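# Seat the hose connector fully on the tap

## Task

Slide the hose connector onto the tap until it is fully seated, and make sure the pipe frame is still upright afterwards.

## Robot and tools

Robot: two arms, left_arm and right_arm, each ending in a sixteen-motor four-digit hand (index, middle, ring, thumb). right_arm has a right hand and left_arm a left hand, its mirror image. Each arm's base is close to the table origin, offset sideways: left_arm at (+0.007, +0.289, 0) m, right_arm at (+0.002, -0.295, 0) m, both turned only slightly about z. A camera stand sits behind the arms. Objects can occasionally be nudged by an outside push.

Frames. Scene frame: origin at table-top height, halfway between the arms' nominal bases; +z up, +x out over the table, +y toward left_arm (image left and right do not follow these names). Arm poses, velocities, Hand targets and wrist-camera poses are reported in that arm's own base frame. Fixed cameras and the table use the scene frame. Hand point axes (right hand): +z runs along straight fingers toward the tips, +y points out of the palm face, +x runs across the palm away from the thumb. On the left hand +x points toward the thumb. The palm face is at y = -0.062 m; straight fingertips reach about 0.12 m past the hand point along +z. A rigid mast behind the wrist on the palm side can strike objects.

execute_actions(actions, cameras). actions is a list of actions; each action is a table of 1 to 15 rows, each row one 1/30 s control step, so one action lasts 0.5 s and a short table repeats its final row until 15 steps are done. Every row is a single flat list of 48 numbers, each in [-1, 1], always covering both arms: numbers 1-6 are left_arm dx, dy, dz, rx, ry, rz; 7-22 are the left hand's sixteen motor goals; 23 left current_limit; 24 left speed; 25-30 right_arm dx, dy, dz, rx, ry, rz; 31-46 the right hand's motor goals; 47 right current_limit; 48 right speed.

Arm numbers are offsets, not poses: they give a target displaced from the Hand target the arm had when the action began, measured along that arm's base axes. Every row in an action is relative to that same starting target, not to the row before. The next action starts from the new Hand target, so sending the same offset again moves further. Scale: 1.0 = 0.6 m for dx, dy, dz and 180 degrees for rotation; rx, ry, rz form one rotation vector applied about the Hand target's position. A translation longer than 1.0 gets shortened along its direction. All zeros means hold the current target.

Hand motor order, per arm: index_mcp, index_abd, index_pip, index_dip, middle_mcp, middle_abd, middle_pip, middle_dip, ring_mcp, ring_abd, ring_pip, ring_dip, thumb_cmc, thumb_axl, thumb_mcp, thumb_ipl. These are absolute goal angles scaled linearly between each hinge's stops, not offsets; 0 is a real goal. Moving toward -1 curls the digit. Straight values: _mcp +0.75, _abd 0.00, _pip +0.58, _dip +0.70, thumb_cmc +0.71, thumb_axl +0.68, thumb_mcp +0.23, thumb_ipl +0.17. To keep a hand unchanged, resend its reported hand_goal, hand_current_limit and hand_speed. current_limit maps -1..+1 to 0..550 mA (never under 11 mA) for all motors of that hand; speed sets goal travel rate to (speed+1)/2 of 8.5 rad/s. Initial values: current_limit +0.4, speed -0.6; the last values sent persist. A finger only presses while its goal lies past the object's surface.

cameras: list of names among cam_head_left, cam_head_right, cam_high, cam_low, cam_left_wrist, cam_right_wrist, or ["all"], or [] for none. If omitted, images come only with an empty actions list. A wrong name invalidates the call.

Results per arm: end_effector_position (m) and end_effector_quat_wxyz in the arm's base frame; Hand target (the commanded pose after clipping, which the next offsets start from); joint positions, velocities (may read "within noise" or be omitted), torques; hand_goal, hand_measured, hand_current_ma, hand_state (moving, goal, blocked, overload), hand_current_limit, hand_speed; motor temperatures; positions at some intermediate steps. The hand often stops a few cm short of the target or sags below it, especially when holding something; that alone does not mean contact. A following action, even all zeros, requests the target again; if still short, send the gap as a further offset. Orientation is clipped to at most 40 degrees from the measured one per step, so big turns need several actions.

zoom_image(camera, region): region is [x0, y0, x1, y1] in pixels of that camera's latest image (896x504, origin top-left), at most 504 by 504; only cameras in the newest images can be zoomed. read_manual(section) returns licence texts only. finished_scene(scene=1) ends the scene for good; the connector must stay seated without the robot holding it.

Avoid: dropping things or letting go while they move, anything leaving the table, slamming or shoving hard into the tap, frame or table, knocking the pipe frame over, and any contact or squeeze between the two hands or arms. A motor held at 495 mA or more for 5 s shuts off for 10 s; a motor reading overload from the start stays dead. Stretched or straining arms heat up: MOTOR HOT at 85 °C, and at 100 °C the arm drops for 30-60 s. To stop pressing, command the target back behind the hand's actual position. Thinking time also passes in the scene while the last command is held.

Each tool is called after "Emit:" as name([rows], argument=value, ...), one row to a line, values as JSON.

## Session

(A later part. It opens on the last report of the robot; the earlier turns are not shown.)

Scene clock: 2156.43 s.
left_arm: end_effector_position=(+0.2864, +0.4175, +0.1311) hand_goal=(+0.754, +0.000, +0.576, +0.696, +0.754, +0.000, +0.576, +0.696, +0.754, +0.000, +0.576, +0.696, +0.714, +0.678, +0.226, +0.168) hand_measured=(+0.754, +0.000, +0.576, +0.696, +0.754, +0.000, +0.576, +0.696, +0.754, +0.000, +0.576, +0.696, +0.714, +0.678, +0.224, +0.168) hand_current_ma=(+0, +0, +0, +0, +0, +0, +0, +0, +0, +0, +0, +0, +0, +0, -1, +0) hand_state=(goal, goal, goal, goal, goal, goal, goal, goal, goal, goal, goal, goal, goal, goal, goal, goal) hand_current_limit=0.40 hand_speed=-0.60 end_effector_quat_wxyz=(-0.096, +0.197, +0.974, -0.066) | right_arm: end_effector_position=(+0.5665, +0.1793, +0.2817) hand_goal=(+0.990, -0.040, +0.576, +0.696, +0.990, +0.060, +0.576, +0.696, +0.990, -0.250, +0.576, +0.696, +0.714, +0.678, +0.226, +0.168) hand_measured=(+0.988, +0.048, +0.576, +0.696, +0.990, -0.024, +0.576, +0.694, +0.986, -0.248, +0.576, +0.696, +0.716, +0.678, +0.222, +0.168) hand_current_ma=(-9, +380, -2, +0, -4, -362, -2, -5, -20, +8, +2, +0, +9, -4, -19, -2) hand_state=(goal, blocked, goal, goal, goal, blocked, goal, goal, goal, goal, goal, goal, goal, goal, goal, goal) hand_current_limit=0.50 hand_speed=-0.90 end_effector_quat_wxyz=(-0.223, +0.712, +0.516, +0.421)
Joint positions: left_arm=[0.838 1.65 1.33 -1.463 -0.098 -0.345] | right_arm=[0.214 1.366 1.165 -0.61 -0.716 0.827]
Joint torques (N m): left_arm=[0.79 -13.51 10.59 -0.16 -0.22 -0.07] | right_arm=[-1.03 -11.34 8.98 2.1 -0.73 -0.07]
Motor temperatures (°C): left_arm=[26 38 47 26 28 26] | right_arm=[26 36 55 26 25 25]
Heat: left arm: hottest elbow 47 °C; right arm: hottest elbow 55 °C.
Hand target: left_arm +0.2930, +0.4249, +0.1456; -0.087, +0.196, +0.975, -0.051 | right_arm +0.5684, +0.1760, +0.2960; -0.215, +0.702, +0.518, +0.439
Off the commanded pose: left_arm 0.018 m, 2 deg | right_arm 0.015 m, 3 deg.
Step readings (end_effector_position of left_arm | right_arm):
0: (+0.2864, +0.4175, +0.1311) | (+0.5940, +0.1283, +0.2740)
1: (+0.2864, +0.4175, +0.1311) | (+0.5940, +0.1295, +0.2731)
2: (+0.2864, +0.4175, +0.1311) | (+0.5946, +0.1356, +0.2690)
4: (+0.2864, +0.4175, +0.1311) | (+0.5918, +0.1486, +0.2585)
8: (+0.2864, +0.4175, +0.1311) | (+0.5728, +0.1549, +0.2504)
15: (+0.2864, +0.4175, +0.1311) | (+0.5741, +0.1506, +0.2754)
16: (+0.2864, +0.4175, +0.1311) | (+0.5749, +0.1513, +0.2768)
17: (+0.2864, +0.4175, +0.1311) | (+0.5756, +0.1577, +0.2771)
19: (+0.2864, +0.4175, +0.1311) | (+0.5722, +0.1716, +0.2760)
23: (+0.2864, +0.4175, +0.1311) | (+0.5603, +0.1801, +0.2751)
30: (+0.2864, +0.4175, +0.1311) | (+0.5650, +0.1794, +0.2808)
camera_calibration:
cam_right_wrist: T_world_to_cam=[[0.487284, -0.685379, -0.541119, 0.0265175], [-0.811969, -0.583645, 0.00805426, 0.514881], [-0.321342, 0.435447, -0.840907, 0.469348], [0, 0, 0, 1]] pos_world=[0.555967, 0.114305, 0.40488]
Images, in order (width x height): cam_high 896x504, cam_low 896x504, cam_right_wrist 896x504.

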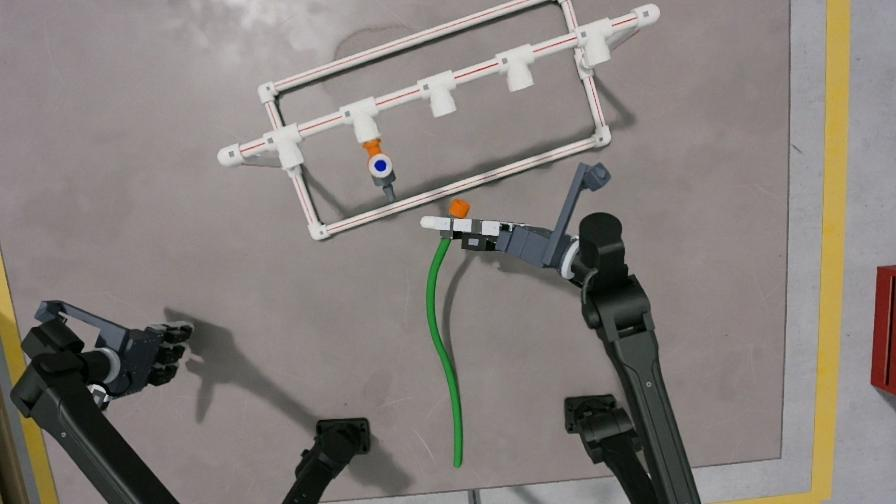

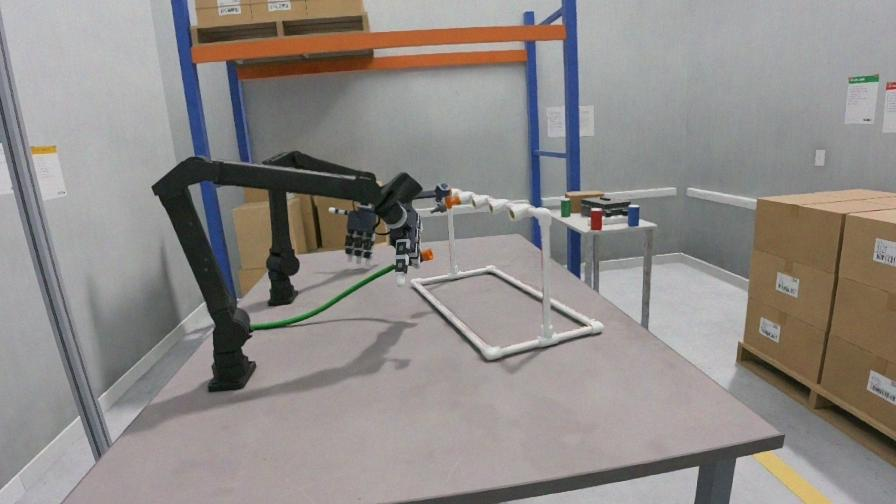

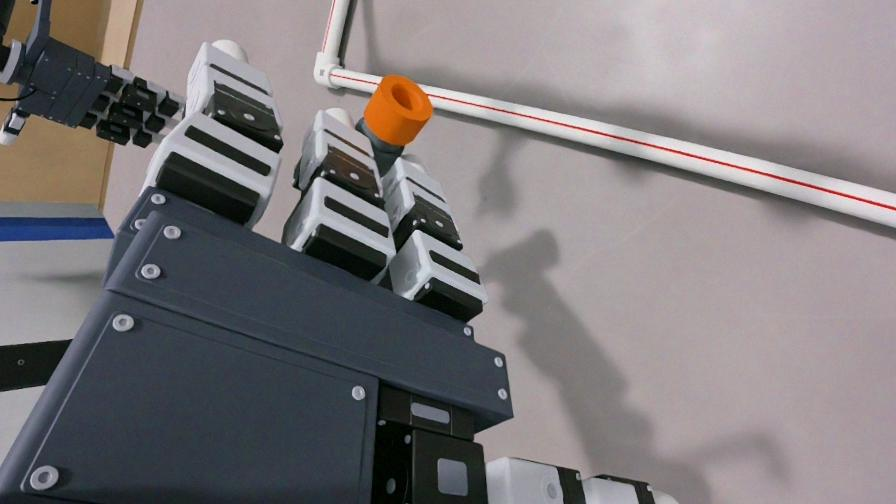

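Emit:
execute_actions([
  [[0,0,0,0,0,0,0.754,0,0.576,0.696,0.754,0,0.576,0.696,0.754,0,0.576,0.696,0.714,0.678,0.226,0.168,0.4,-0.6,-0.0107,0.0633,0.03,0.0955,-0.0504,0.0734,0.99,-0.04,0.576,0.696,0.99,0.06,0.576,0.696,0.99,-0.25,0.576,0.696,0.714,0.678,0.226,0.168,0.5,-0.9]],
  [[0,0,0,0,0,0,0.754,0,0.576,0.696,0.754,0,0.576,0.696,0.754,0,0.576,0.696,0.714,0.678,0.226,0.168,0.4,-0.6,-0.01,0.08,0.036,0.0955,-0.0504,0.0734,0.99,-0.04,0.576,0.696,0.99,0.06,0.576,0.696,0.99,-0.25,0.576,0.696,0.714,0.678,0.226,0.168,0.5,-0.9]],
], cameras=["all"])

Emit:
zoom_image(camera="cam_right_wrist", region=[140, 0, 480, 260])

Emit:
zoom_image(camera="cam_low", region=[360, 150, 520, 270])

Emit:
zoom_image(camera="cam_high", region=[300, 100, 540, 280])

Scene clock: 2173.73 s.
left_arm: end_effector_position=(+0.2864, +0.4175, +0.1311) hand_goal=(+0.754, +0.000, +0.576, +0.696, +0.754, +0.000, +0.576, +0.696, +0.754, +0.000, +0.576, +0.696, +0.714, +0.678, +0.226, +0.168) hand_measured=(+0.754, +0.000, +0.576, +0.696, +0.754, +0.000, +0.576, +0.696, +0.754, +0.000, +0.576, +0.696, +0.714, +0.678, +0.224, +0.168) hand_current_ma=(+0, +0, +0, +0, +0, +0, +0, +0, +0, +0, +0, +0, +0, +0, -1, +0) hand_state=(goal, goal, goal, goal, goal, goal, goal, goal, goal, goal, goal, goal, goal, goal, goal, goal) hand_current_limit=0.40 hand_speed=-0.60 end_effector_quat_wxyz=(-0.096, +0.197, +0.974, -0.066) | right_arm: end_effector_position=(+0.5552, +0.2561, +0.3409) hand_goal=(+0.990, -0.040, +0.576, +0.696, +0.990, +0.060, +0.576, +0.696, +0.990, -0.250, +0.576, +0.696, +0.714, +0.678, +0.226, +0.168) hand_measured=(+1.000, +0.048, +0.580, +0.696, +0.992, -0.022, +0.576, +0.696, +0.990, -0.246, +0.576, +0.696, +0.716, +0.678, +0.224, +0.168) hand_current_ma=(+48, +380, +23, +5, +6, -359, -4, -4, +3, +19, +2, +0, +9, -4, -11, -2) hand_state=(goal, blocked, goal, goal, goal, blocked, goal, goal, goal, goal, goal, goal, goal, goal, goal, goal) hand_current_limit=0.50 hand_speed=-0.90 end_effector_quat_wxyz=(-0.401, +0.412, +0.580, +0.577)
Joint positions: left_arm=[0.838 1.65 1.33 -1.463 -0.098 -0.345] | right_arm=[0.178 1.489 1.02 0.403 -1.383 1.159]
Joint torques (N m): left_arm=[0.38 -12.98 10.59 -0.14 -0.26 -0.05] | right_arm=[0.09 -10.23 8.03 1.92 -0.04 0.11]
Heat: left arm: hottest elbow 47 °C; right arm: hottest elbow 53 °C.
Hand target: left_arm +0.2930, +0.4249, +0.1456; -0.087, +0.196, +0.975, -0.051 | right_arm +0.5559, +0.2620, +0.3355; -0.421, +0.397, +0.538, +0.613
Off the commanded pose: left_arm 0.018 m, 2 deg | right_arm 0.008 m, 7 deg.
Step readings (end_effector_position of left_arm | right_arm):
0: (+0.2864, +0.4175, +0.1311) | (+0.5666, +0.1793, +0.2818)
1: (+0.2864, +0.4175, +0.1311) | (+0.5661, +0.1807, +0.2820)
2: (+0.2864, +0.4175, +0.1311) | (+0.5642, +0.1878, +0.2846)
4: (+0.2864, +0.4175, +0.1311) | (+0.5588, +0.2028, +0.2929)
8: (+0.2864, +0.4175, +0.1311) | (+0.5527, +0.2162, +0.3026)
15: (+0.2864, +0.4175, +0.1311) | (+0.5563, +0.2181, +0.3144)
16: (+0.2864, +0.4175, +0.1311) | (+0.5560, +0.2191, +0.3162)
17: (+0.2864, +0.4175, +0.1311) | (+0.5524, +0.2249, +0.3205)
19: (+0.2864, +0.4175, +0.1311) | (+0.5439, +0.2382, +0.3347)
23: (+0.2864, +0.4175, +0.1311) | (+0.5423, +0.2519, +0.3443)
30: (+0.2864, +0.4175, +0.1311) | (+0.5552, +0.2556, +0.3371)
camera_calibration:
cam_right_wrist: T_world_to_cam=[[0.860657, -0.0541254, -0.5063, -0.263981], [-0.371822, -0.746136, -0.552295, 0.538322], [-0.347875, 0.66359, -0.662292, 0.377442], [0, 0, 0, 1]] pos_world=[0.55866, 0.136907, 0.413635]

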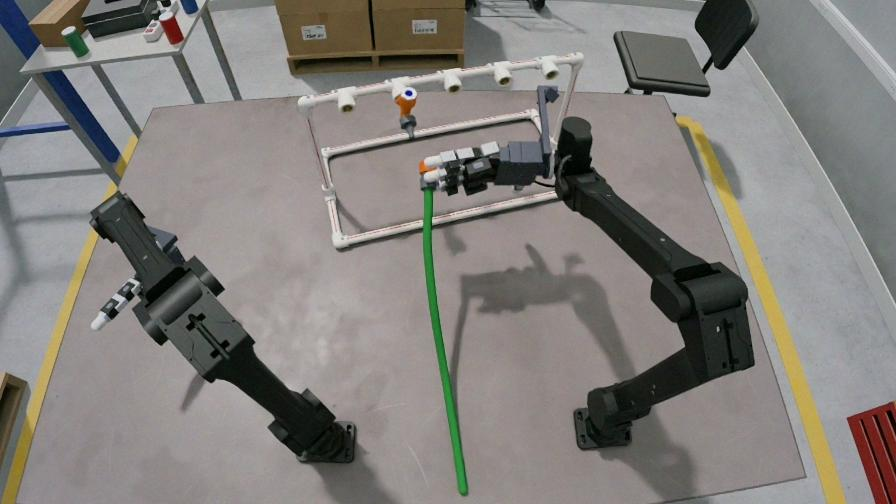

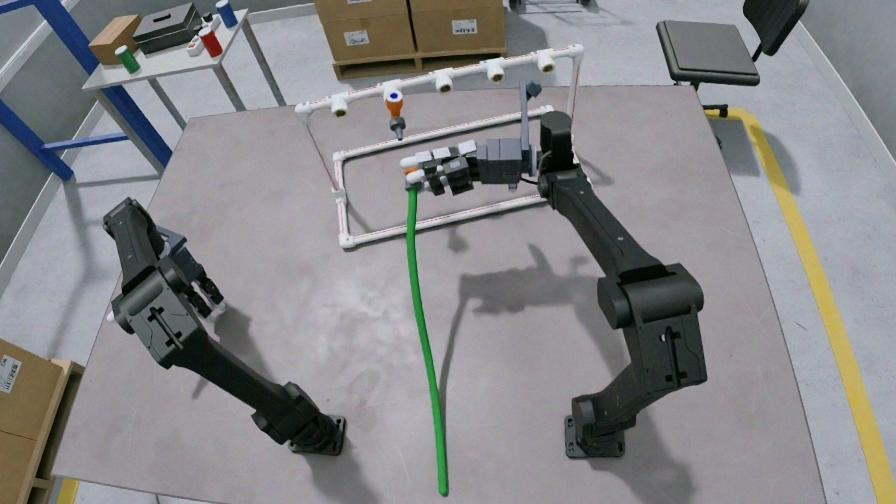

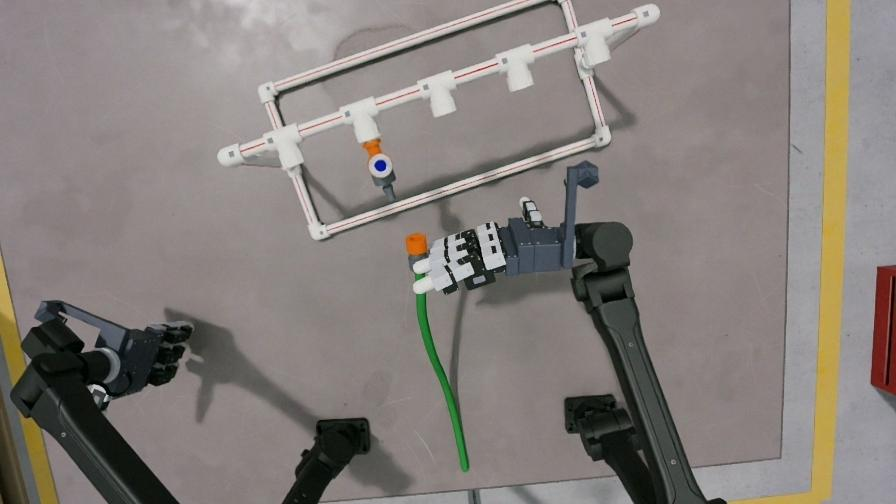

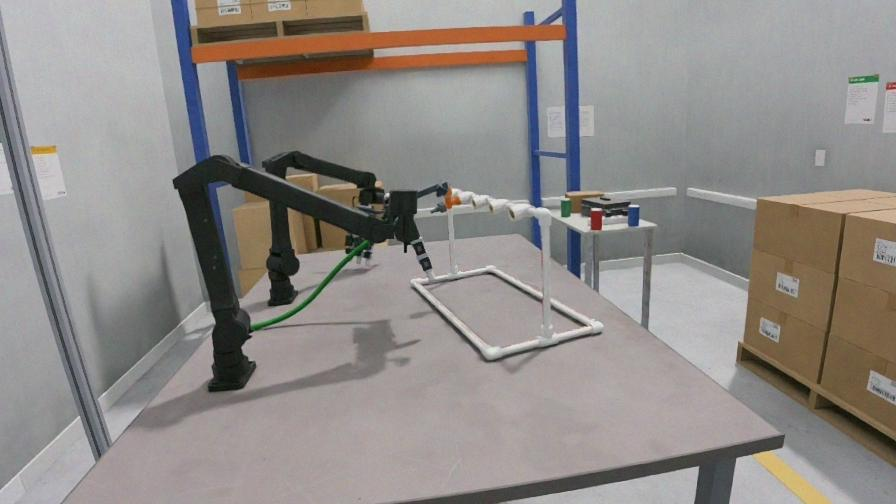

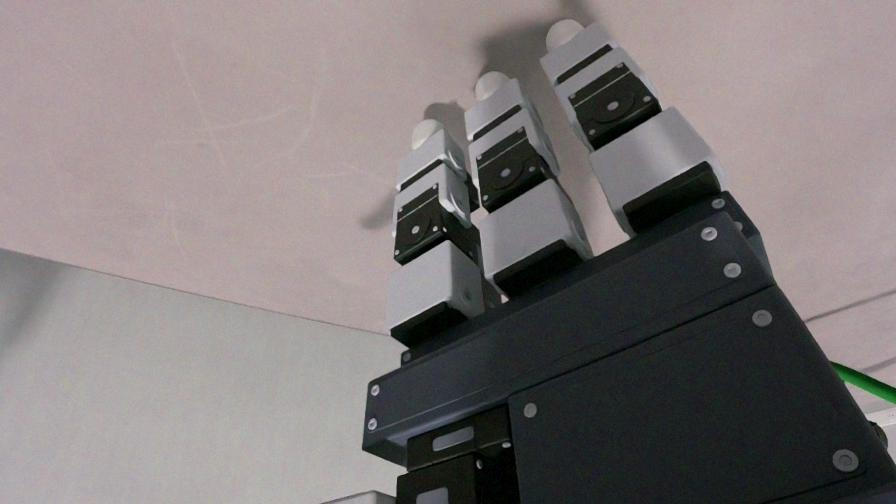

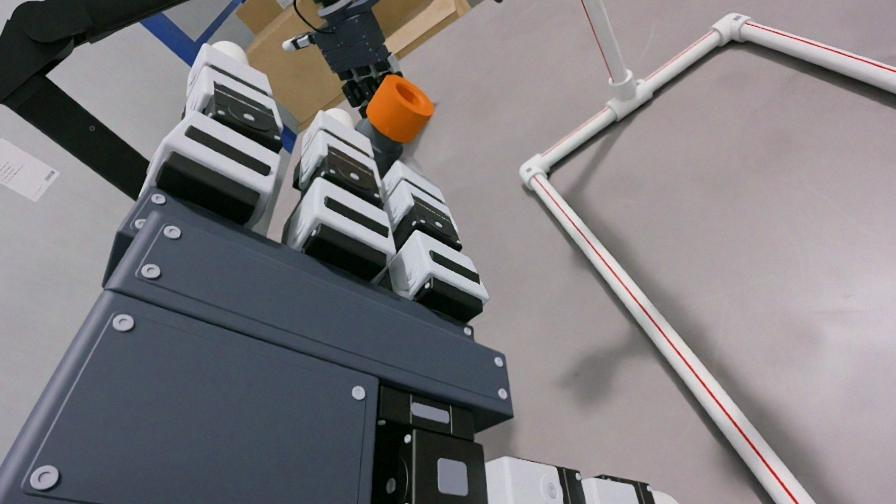

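Scaled by 1.482.

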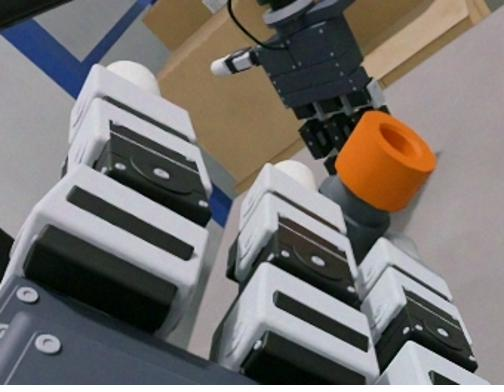

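Scaled by 3.150.

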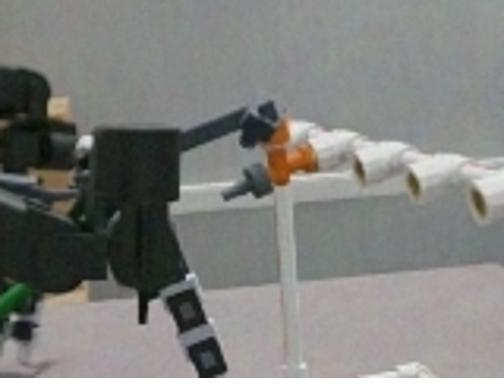

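Scaled by 2.100.

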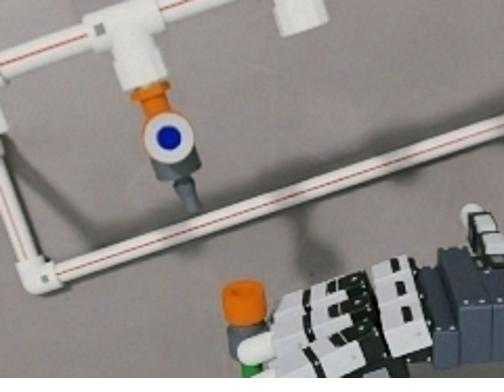

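Emit:
zoom_image(camera="cam_head_left", region=[370, 70, 510, 210])

Emit:
zoom_image(camera="cam_head_right", region=[350, 70, 490, 210])

Emit:
zoom_image(camera="cam_high", region=[340, 150, 480, 310])

Emit:
zoom_image(camera="cam_right_wrist", region=[300, 40, 500, 220])

Scaled by 3.600.

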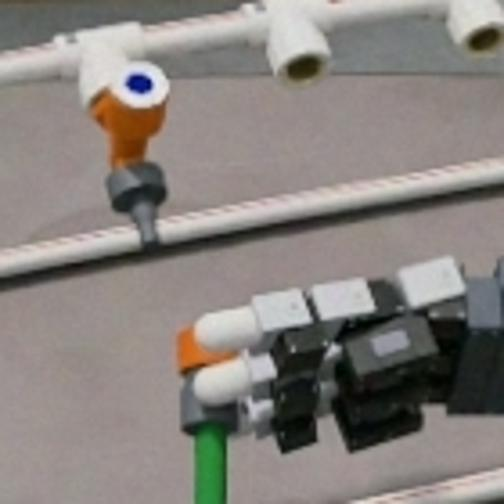

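Scaled by 3.600.

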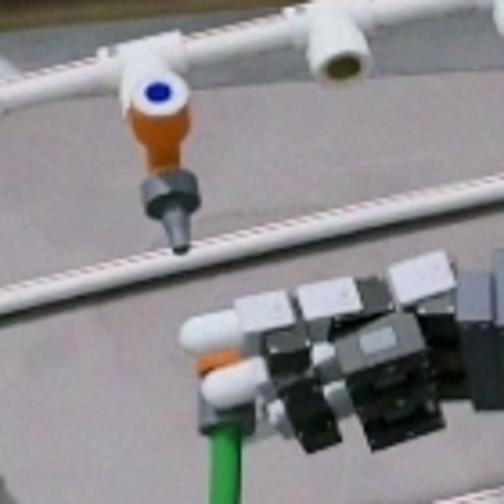

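Scaled by 3.150.

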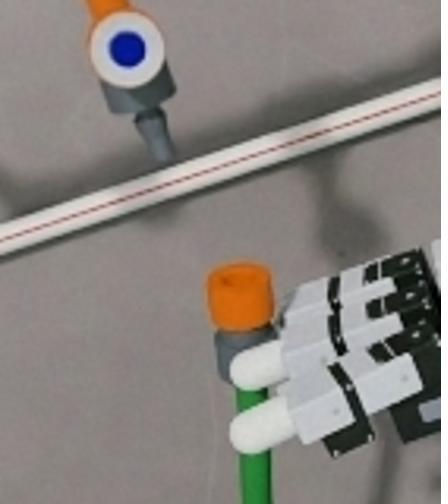

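Scaled by 2.520.

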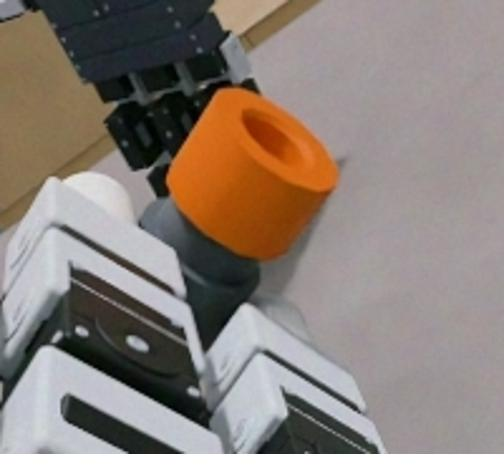

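Emit:
execute_actions([
  [[0,0,0,0,0,0,0.754,0,0.576,0.696,0.754,0,0.576,0.696,0.754,0,0.576,0.696,0.714,0.678,0.226,0.168,0.4,-0.6,0.015,0.0467,0.0446,-0.0889,-0.0140,0.0188,0.99,-0.04,0.576,0.696,0.99,0.06,0.576,0.696,0.99,-0.15,-0.9,-0.5,0.714,0.678,0.226,0.168,0.5,-0.8]],
  [[0,0,0,0,0,0,0.754,0,0.576,0.696,0.754,0,0.576,0.696,0.754,0,0.576,0.696,0.714,0.678,0.226,0.168,0.4,-0.6,0.015,0.0467,0.0446,-0.0889,-0.0140,0.0188,0.99,-0.04,0.576,0.696,0.99,0.06,0.576,0.696,0.99,-0.15,-0.9,-0.5,0.714,0.678,0.226,0.168,0.5,-0.8]],
], cameras=["cam_head_left","cam_head_right","cam_high","cam_low","cam_right_wrist"])

Emit:
zoom_image(camera="cam_head_left", region=[370, 70, 510, 210])

Emit:
zoom_image(camera="cam_head_right", region=[350, 70, 490, 210])

Emit:
zoom_image(camera="cam_high", region=[340, 150, 480, 310])

Emit:
zoom_image(camera="cam_low", region=[360, 150, 520, 270])

Emit:
zoom_image(camera="cam_right_wrist", region=[300, 0, 620, 240])

Scene clock: 2292.53 s.
left_arm: end_effector_position=(+0.2864, +0.4175, +0.1311) hand_goal=(+0.754, +0.000, +0.576, +0.696, +0.754, +0.000, +0.576, +0.696, +0.754, +0.000, +0.576, +0.696, +0.714, +0.678, +0.226, +0.168) hand_measured=(+0.754, +0.000, +0.576, +0.696, +0.754, +0.000, +0.576, +0.696, +0.754, +0.000, +0.576, +0.696, +0.714, +0.678, +0.224, +0.168) hand_current_ma=(+0, +0, +0, +0, +0, +0, +0, +0, +0, +0, +0, +0, +0, +0, -1, +0) hand_state=(goal, goal, goal, goal, goal, goal, goal, goal, goal, goal, goal, goal, goal, goal, goal, goal) hand_current_limit=0.40 hand_speed=-0.60 end_effector_quat_wxyz=(-0.096, +0.197, +0.974, -0.066) | right_arm: end_effector_position=(+0.5569, +0.3121, +0.3612) hand_goal=(+0.990, -0.040, +0.576, +0.696, +0.990, +0.060, +0.576, +0.696, +0.990, -0.150, -0.900, -0.500, +0.714, +0.678, +0.226, +0.168) hand_measured=(+1.000, +0.048, +0.580, +0.696, +0.984, -0.022, +0.574, +0.696, +0.992, -0.148, -0.896, -0.498, +0.716, +0.678, +0.224, +0.168) hand_current_ma=(+47, +380, +18, +5, -36, -355, -14, -4, +6, +8, +22, +12, +9, -4, -10, -2) hand_state=(goal, blocked, goal, goal, goal, blocked, goal, goal, goal, goal, goal, goal, goal, goal, goal, goal) hand_current_limit=0.50 hand_speed=-0.80 end_effector_quat_wxyz=(-0.315, +0.465, +0.683, +0.467)
Joint positions: left_arm=[0.838 1.65 1.33 -1.463 -0.098 -0.345] | right_arm=[0.305 1.508 1.406 -0.809 -1.089 0.339]
Joint torques (N m): left_arm=[0.5 -13.27 10.54 -0.09 -0.23 -0.07] | right_arm=[-0.62 -11.11 13.74 0.65 -0.89 -0.12]
Motor temperatures (°C): left_arm=[26 38 47 26 28 26] | right_arm=[26 33 47 26 25 25]
Heat: left arm: hottest elbow 47 °C; right arm: hottest elbow 47 °C.
Hand target: left_arm +0.2930, +0.4249, +0.1456; -0.087, +0.196, +0.975, -0.051 | right_arm +0.5739, +0.3179, +0.3891; -0.306, +0.439, +0.726, +0.432
Off the commanded pose: left_arm 0.018 m, 2 deg | right_arm 0.033 m, 7 deg.
Step readings (end_effector_position of left_arm | right_arm):
0: (+0.2864, +0.4175, +0.1311) | (+0.5552, +0.2561, +0.3408)
1: (+0.2864, +0.4175, +0.1311) | (+0.5552, +0.2562, +0.3408)
2: (+0.2864, +0.4175, +0.1311) | (+0.5553, +0.2573, +0.3391)
4: (+0.2864, +0.4175, +0.1311) | (+0.5563, +0.2599, +0.3323)
8: (+0.2864, +0.4175, +0.1311) | (+0.5522, +0.2743, +0.3199)
15: (+0.2864, +0.4175, +0.1311) | (+0.5532, +0.2846, +0.3183)
16: (+0.2864, +0.4175, +0.1311) | (+0.5540, +0.2844, +0.3180)
17: (+0.2864, +0.4175, +0.1311) | (+0.5562, +0.2842, +0.3170)
19: (+0.2864, +0.4175, +0.1311) | (+0.5617, +0.2852, +0.3162)
23: (+0.2864, +0.4175, +0.1311) | (+0.5643, +0.2974, +0.3258)
30: (+0.2864, +0.4175, +0.1311) | (+0.5586, +0.3096, +0.3494)
camera_calibration:
cam_right_wrist: T_world_to_cam=[[0.876653, -0.216362, -0.429728, -0.238116], [-0.350289, -0.899308, -0.261807, 0.522821], [-0.329813, 0.380043, -0.86417, 0.505658], [0, 0, 0, 1]] pos_world=[0.558656, 0.226486, 0.471528]
Images, in order (width x height): cam_head_left 896x504, cam_head_right 896x504, cam_high 896x504, cam_low 896x504, cam_right_wrist 896x504.

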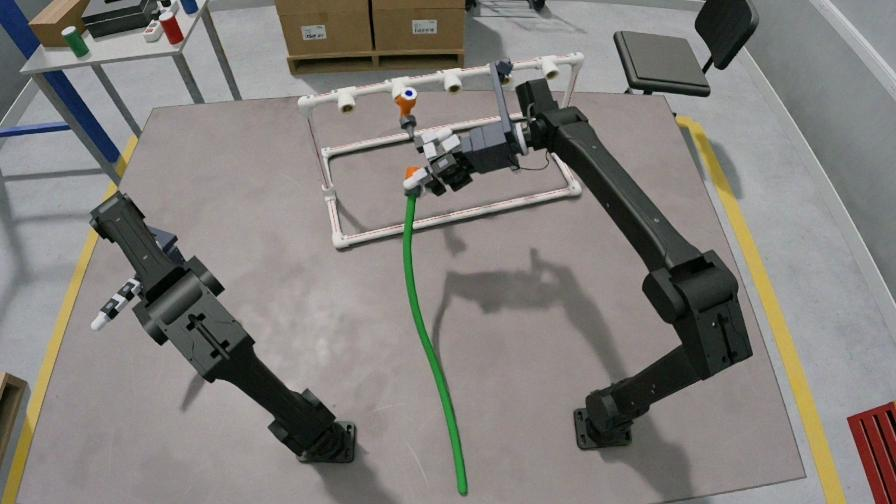

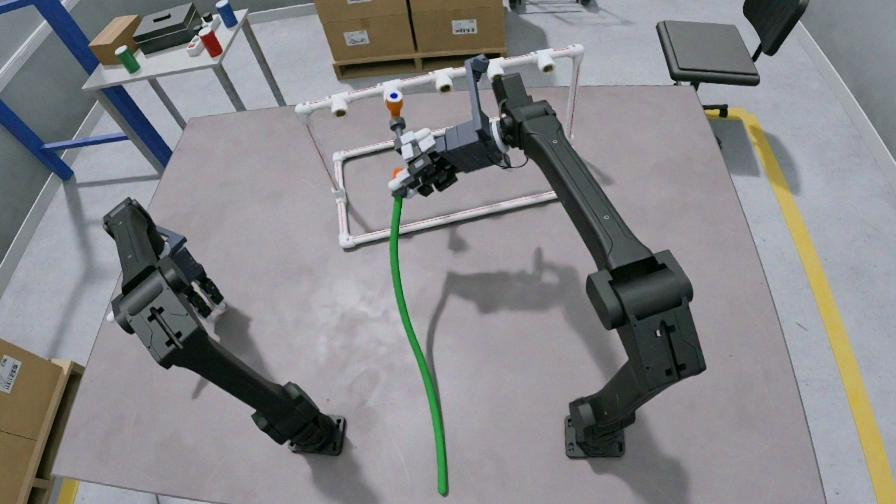

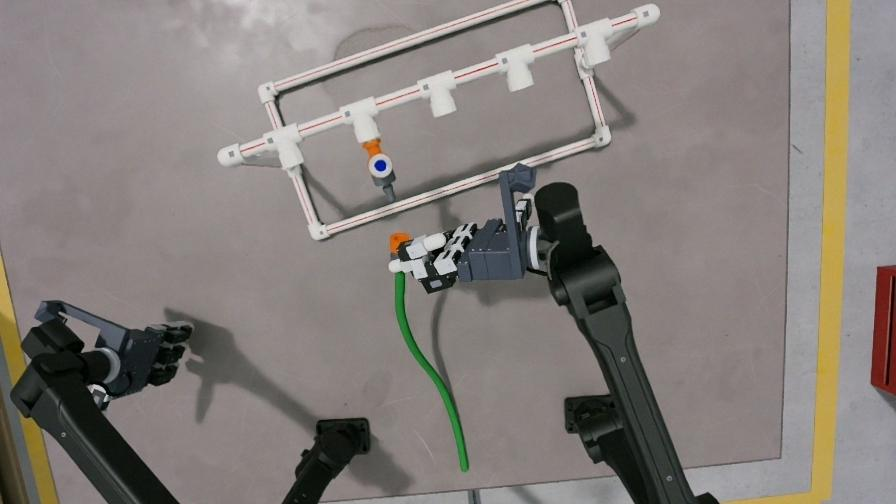

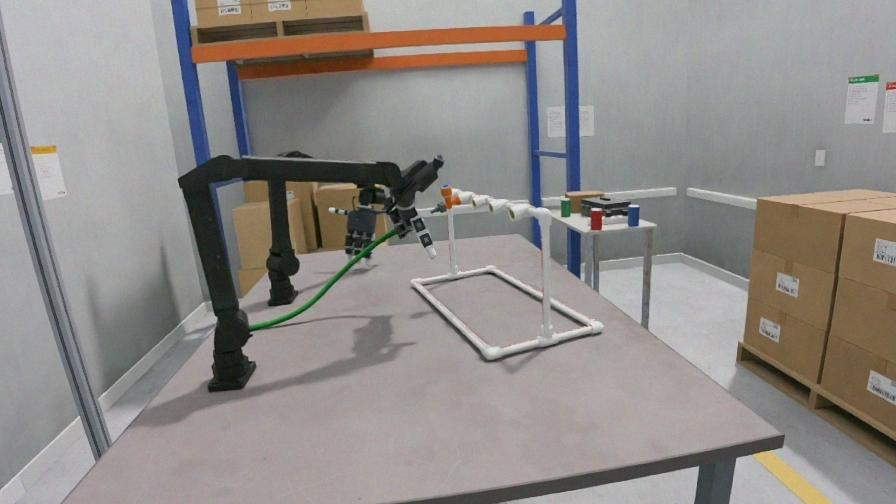

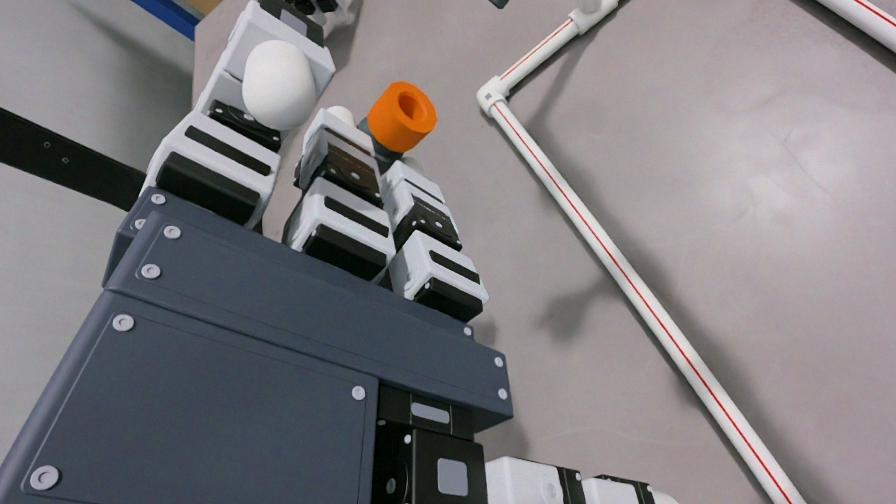

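Scaled by 3.600.

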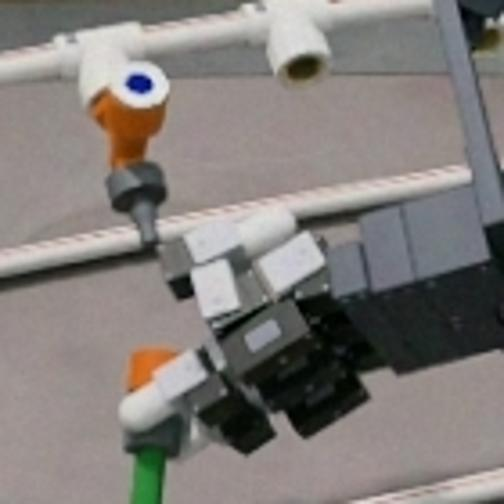

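Scaled by 3.600.

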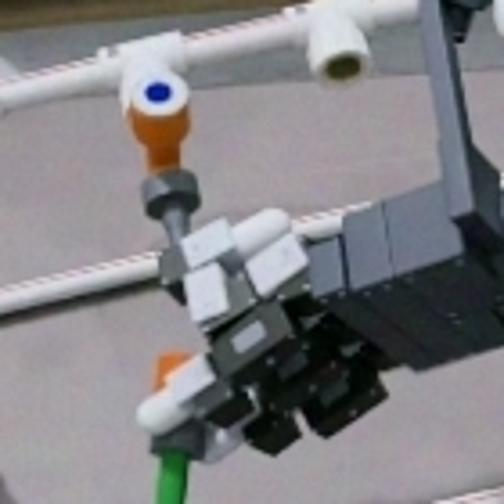

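Scaled by 3.150.

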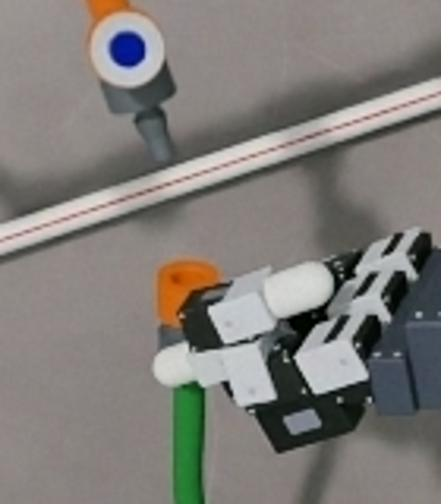

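Scaled by 3.150.

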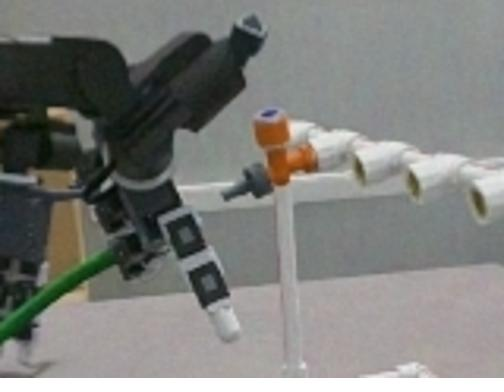

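Scaled by 1.575.

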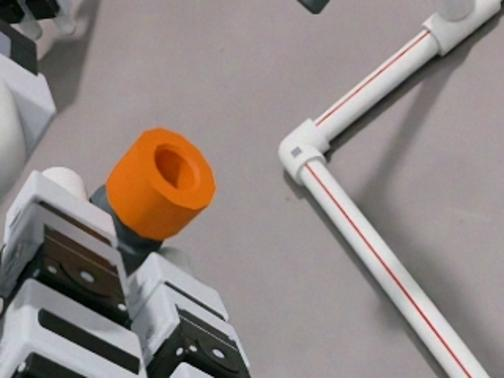

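Emit:
execute_actions([
  [[0,0,0,0,0,0,0.754,0,0.576,0.696,0.754,0,0.576,0.696,0.754,0,0.576,0.696,0.714,0.678,0.226,0.168,0.4,-0.6,0.0667,0.005,0.035,0,0,0,0.99,-0.04,0.576,0.696,0.99,0.06,0.576,0.696,0.99,-0.15,-0.9,-0.5,0.714,0.678,0.226,0.168,0.5,-0.8]],
], cameras=["cam_head_left","cam_head_right","cam_high","cam_right_wrist"])

Emit:
zoom_image(camera="cam_head_left", region=[380, 90, 460, 190])

Emit:
zoom_image(camera="cam_head_right", region=[360, 90, 440, 190])

Emit:
zoom_image(camera="cam_high", region=[350, 150, 450, 280])

Emit:
zoom_image(camera="cam_right_wrist", region=[300, 0, 560, 200])

Scene clock: 2427.40 s.
left_arm: end_effector_position=(+0.2864, +0.4175, +0.1311) hand_goal=(+0.754, +0.000, +0.576, +0.696, +0.754, +0.000, +0.576, +0.696, +0.754, +0.000, +0.576, +0.696, +0.714, +0.678, +0.226, +0.168) hand_measured=(+0.754, +0.000, +0.576, +0.696, +0.754, +0.000, +0.576, +0.696, +0.754, +0.000, +0.576, +0.696, +0.714, +0.678, +0.224, +0.168) hand_current_ma=(+0, +0, +0, +0, +0, +0, +0, +0, +0, +0, +0, +0, +0, +0, -1, +0) hand_state=(goal, goal, goal, goal, goal, goal, goal, goal, goal, goal, goal, goal, goal, goal, goal, goal) hand_current_limit=0.40 hand_speed=-0.60 end_effector_quat_wxyz=(-0.096, +0.197, +0.974, -0.066) | right_arm: end_effector_position=(+0.5988, +0.3216, +0.3852) hand_goal=(+0.990, -0.040, +0.576, +0.696, +0.990, +0.060, +0.576, +0.696, +0.990, -0.150, -0.900, -0.500, +0.714, +0.678, +0.226, +0.168) hand_measured=(+0.998, +0.048, +0.582, +0.698, +0.984, -0.022, +0.572, +0.694, +0.992, -0.148, -0.896, -0.498, +0.716, +0.678, +0.224, +0.168) hand_current_ma=(+44, +380, +26, +7, -30, -354, -15, -5, +6, +8, +21, +11, +10, -4, -10, -2) hand_state=(goal, blocked, goal, goal, goal, blocked, goal, goal, goal, goal, goal, goal, goal, goal, goal, goal) hand_current_limit=0.50 hand_speed=-0.80 end_effector_quat_wxyz=(-0.317, +0.453, +0.717, +0.425)
Joint positions: left_arm=[0.838 1.65 1.33 -1.463 -0.098 -0.345] | right_arm=[0.289 1.694 1.754 -1.224 -1.073 0.09]
Joint torques (N m): left_arm=[0.5 -13.27 10.52 -0.05 -0.22 -0.06] | right_arm=[-1.32 -13.16 13.7 0.27 -1.01 -0.11]
Motor temperatures (°C): left_arm=[26 38 47 26 28 26] | right_arm=[26 33 56 26 27 25]
Heat: left arm: hottest elbow 47 °C; right arm: hottest elbow 56 °C.
Hand target: left_arm +0.2930, +0.4249, +0.1456; -0.087, +0.196, +0.975, -0.051 | right_arm +0.6139, +0.3211, +0.4099; -0.306, +0.439, +0.726, +0.432
Off the commanded pose: left_arm 0.018 m, 2 deg | right_arm 0.029 m, 2 deg.
Step readings (end_effector_position of left_arm | right_arm):
0: (+0.2864, +0.4175, +0.1311) | (+0.5569, +0.3121, +0.3612)
1: (+0.2864, +0.4175, +0.1311) | (+0.5570, +0.3121, +0.3614)
2: (+0.2864, +0.4175, +0.1311) | (+0.5576, +0.3121, +0.3614)
4: (+0.2864, +0.4175, +0.1311) | (+0.5644, +0.3138, +0.3646)
8: (+0.2864, +0.4175, +0.1311) | (+0.5857, +0.3196, +0.3788)
15: (+0.2864, +0.4175, +0.1311) | (+0.5978, +0.3207, +0.3830)
camera_calibration:
cam_right_wrist: T_world_to_cam=[[0.887832, -0.183019, -0.422206, -0.282777], [-0.282169, -0.941295, -0.185322, 0.495611], [-0.363503, 0.283669, -0.887354, 0.596727], [0, 0, 0, 1]] pos_world=[0.607817, 0.245489, 0.501966]
Images, in order (width x height): cam_head_left 896x504, cam_head_right 896x504, cam_high 896x504, cam_right_wrist 896x504.

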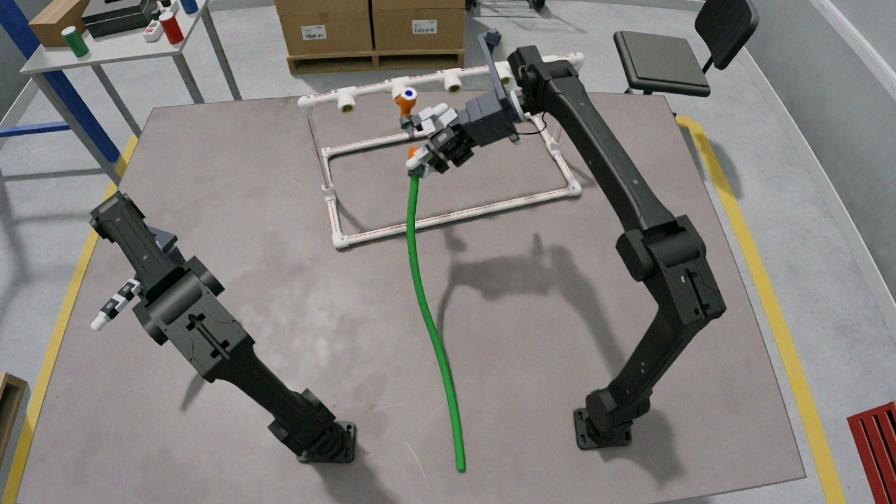

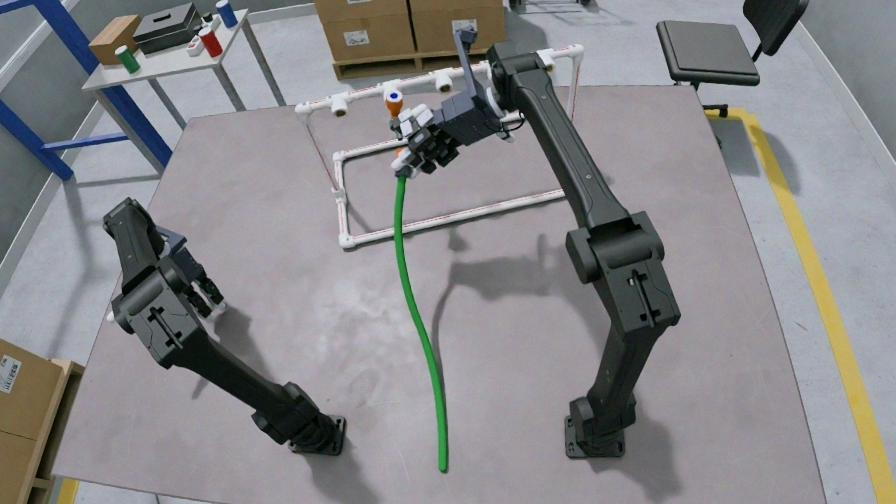

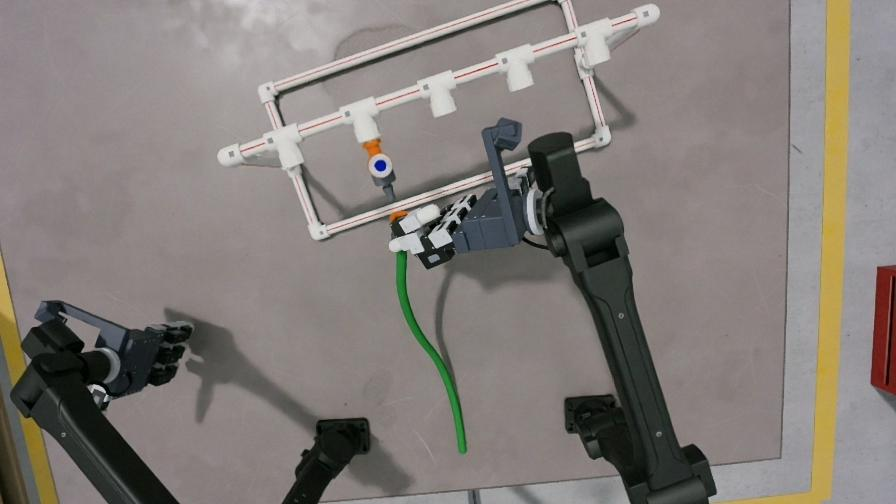

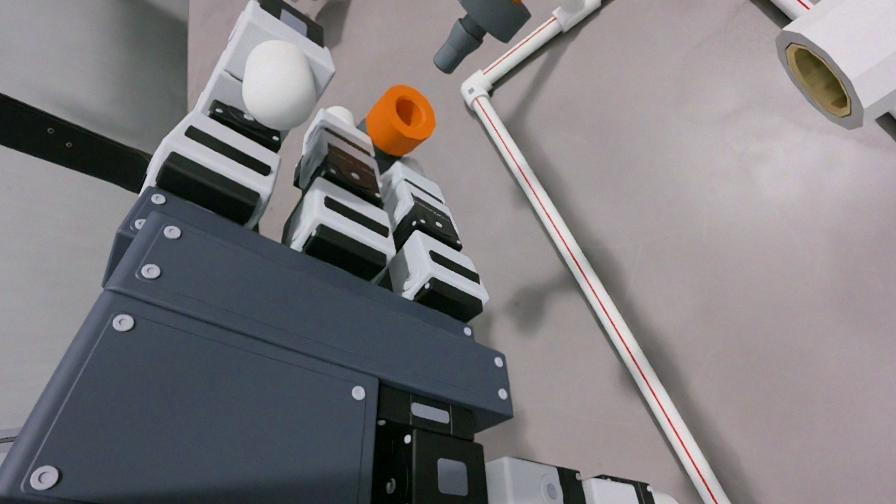

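Scaled by 5.040.

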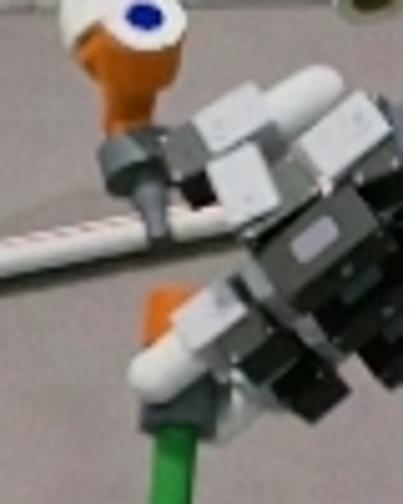

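Scaled by 5.040.

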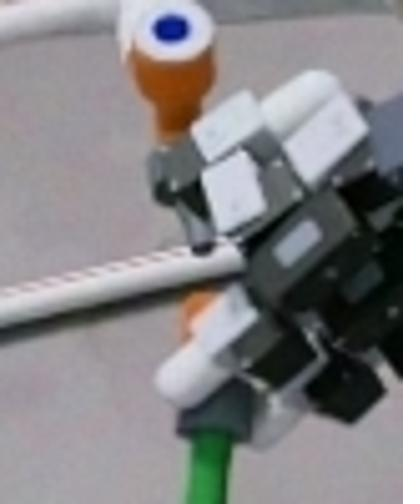

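Scaled by 3.877.

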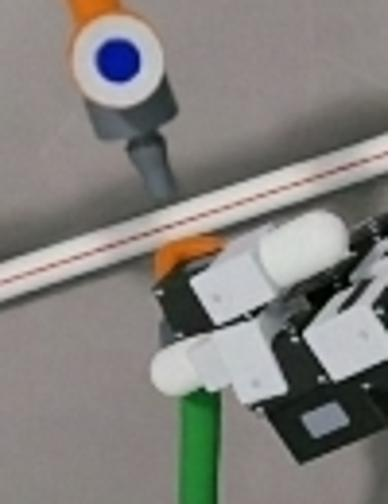

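Scaled by 1.938.

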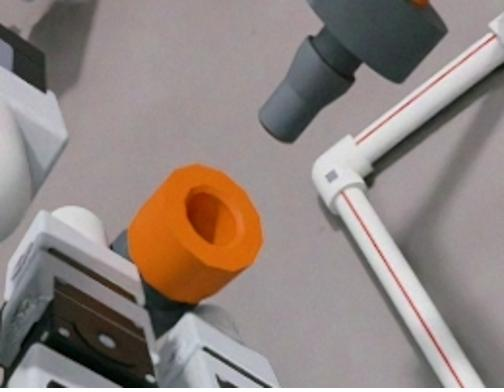

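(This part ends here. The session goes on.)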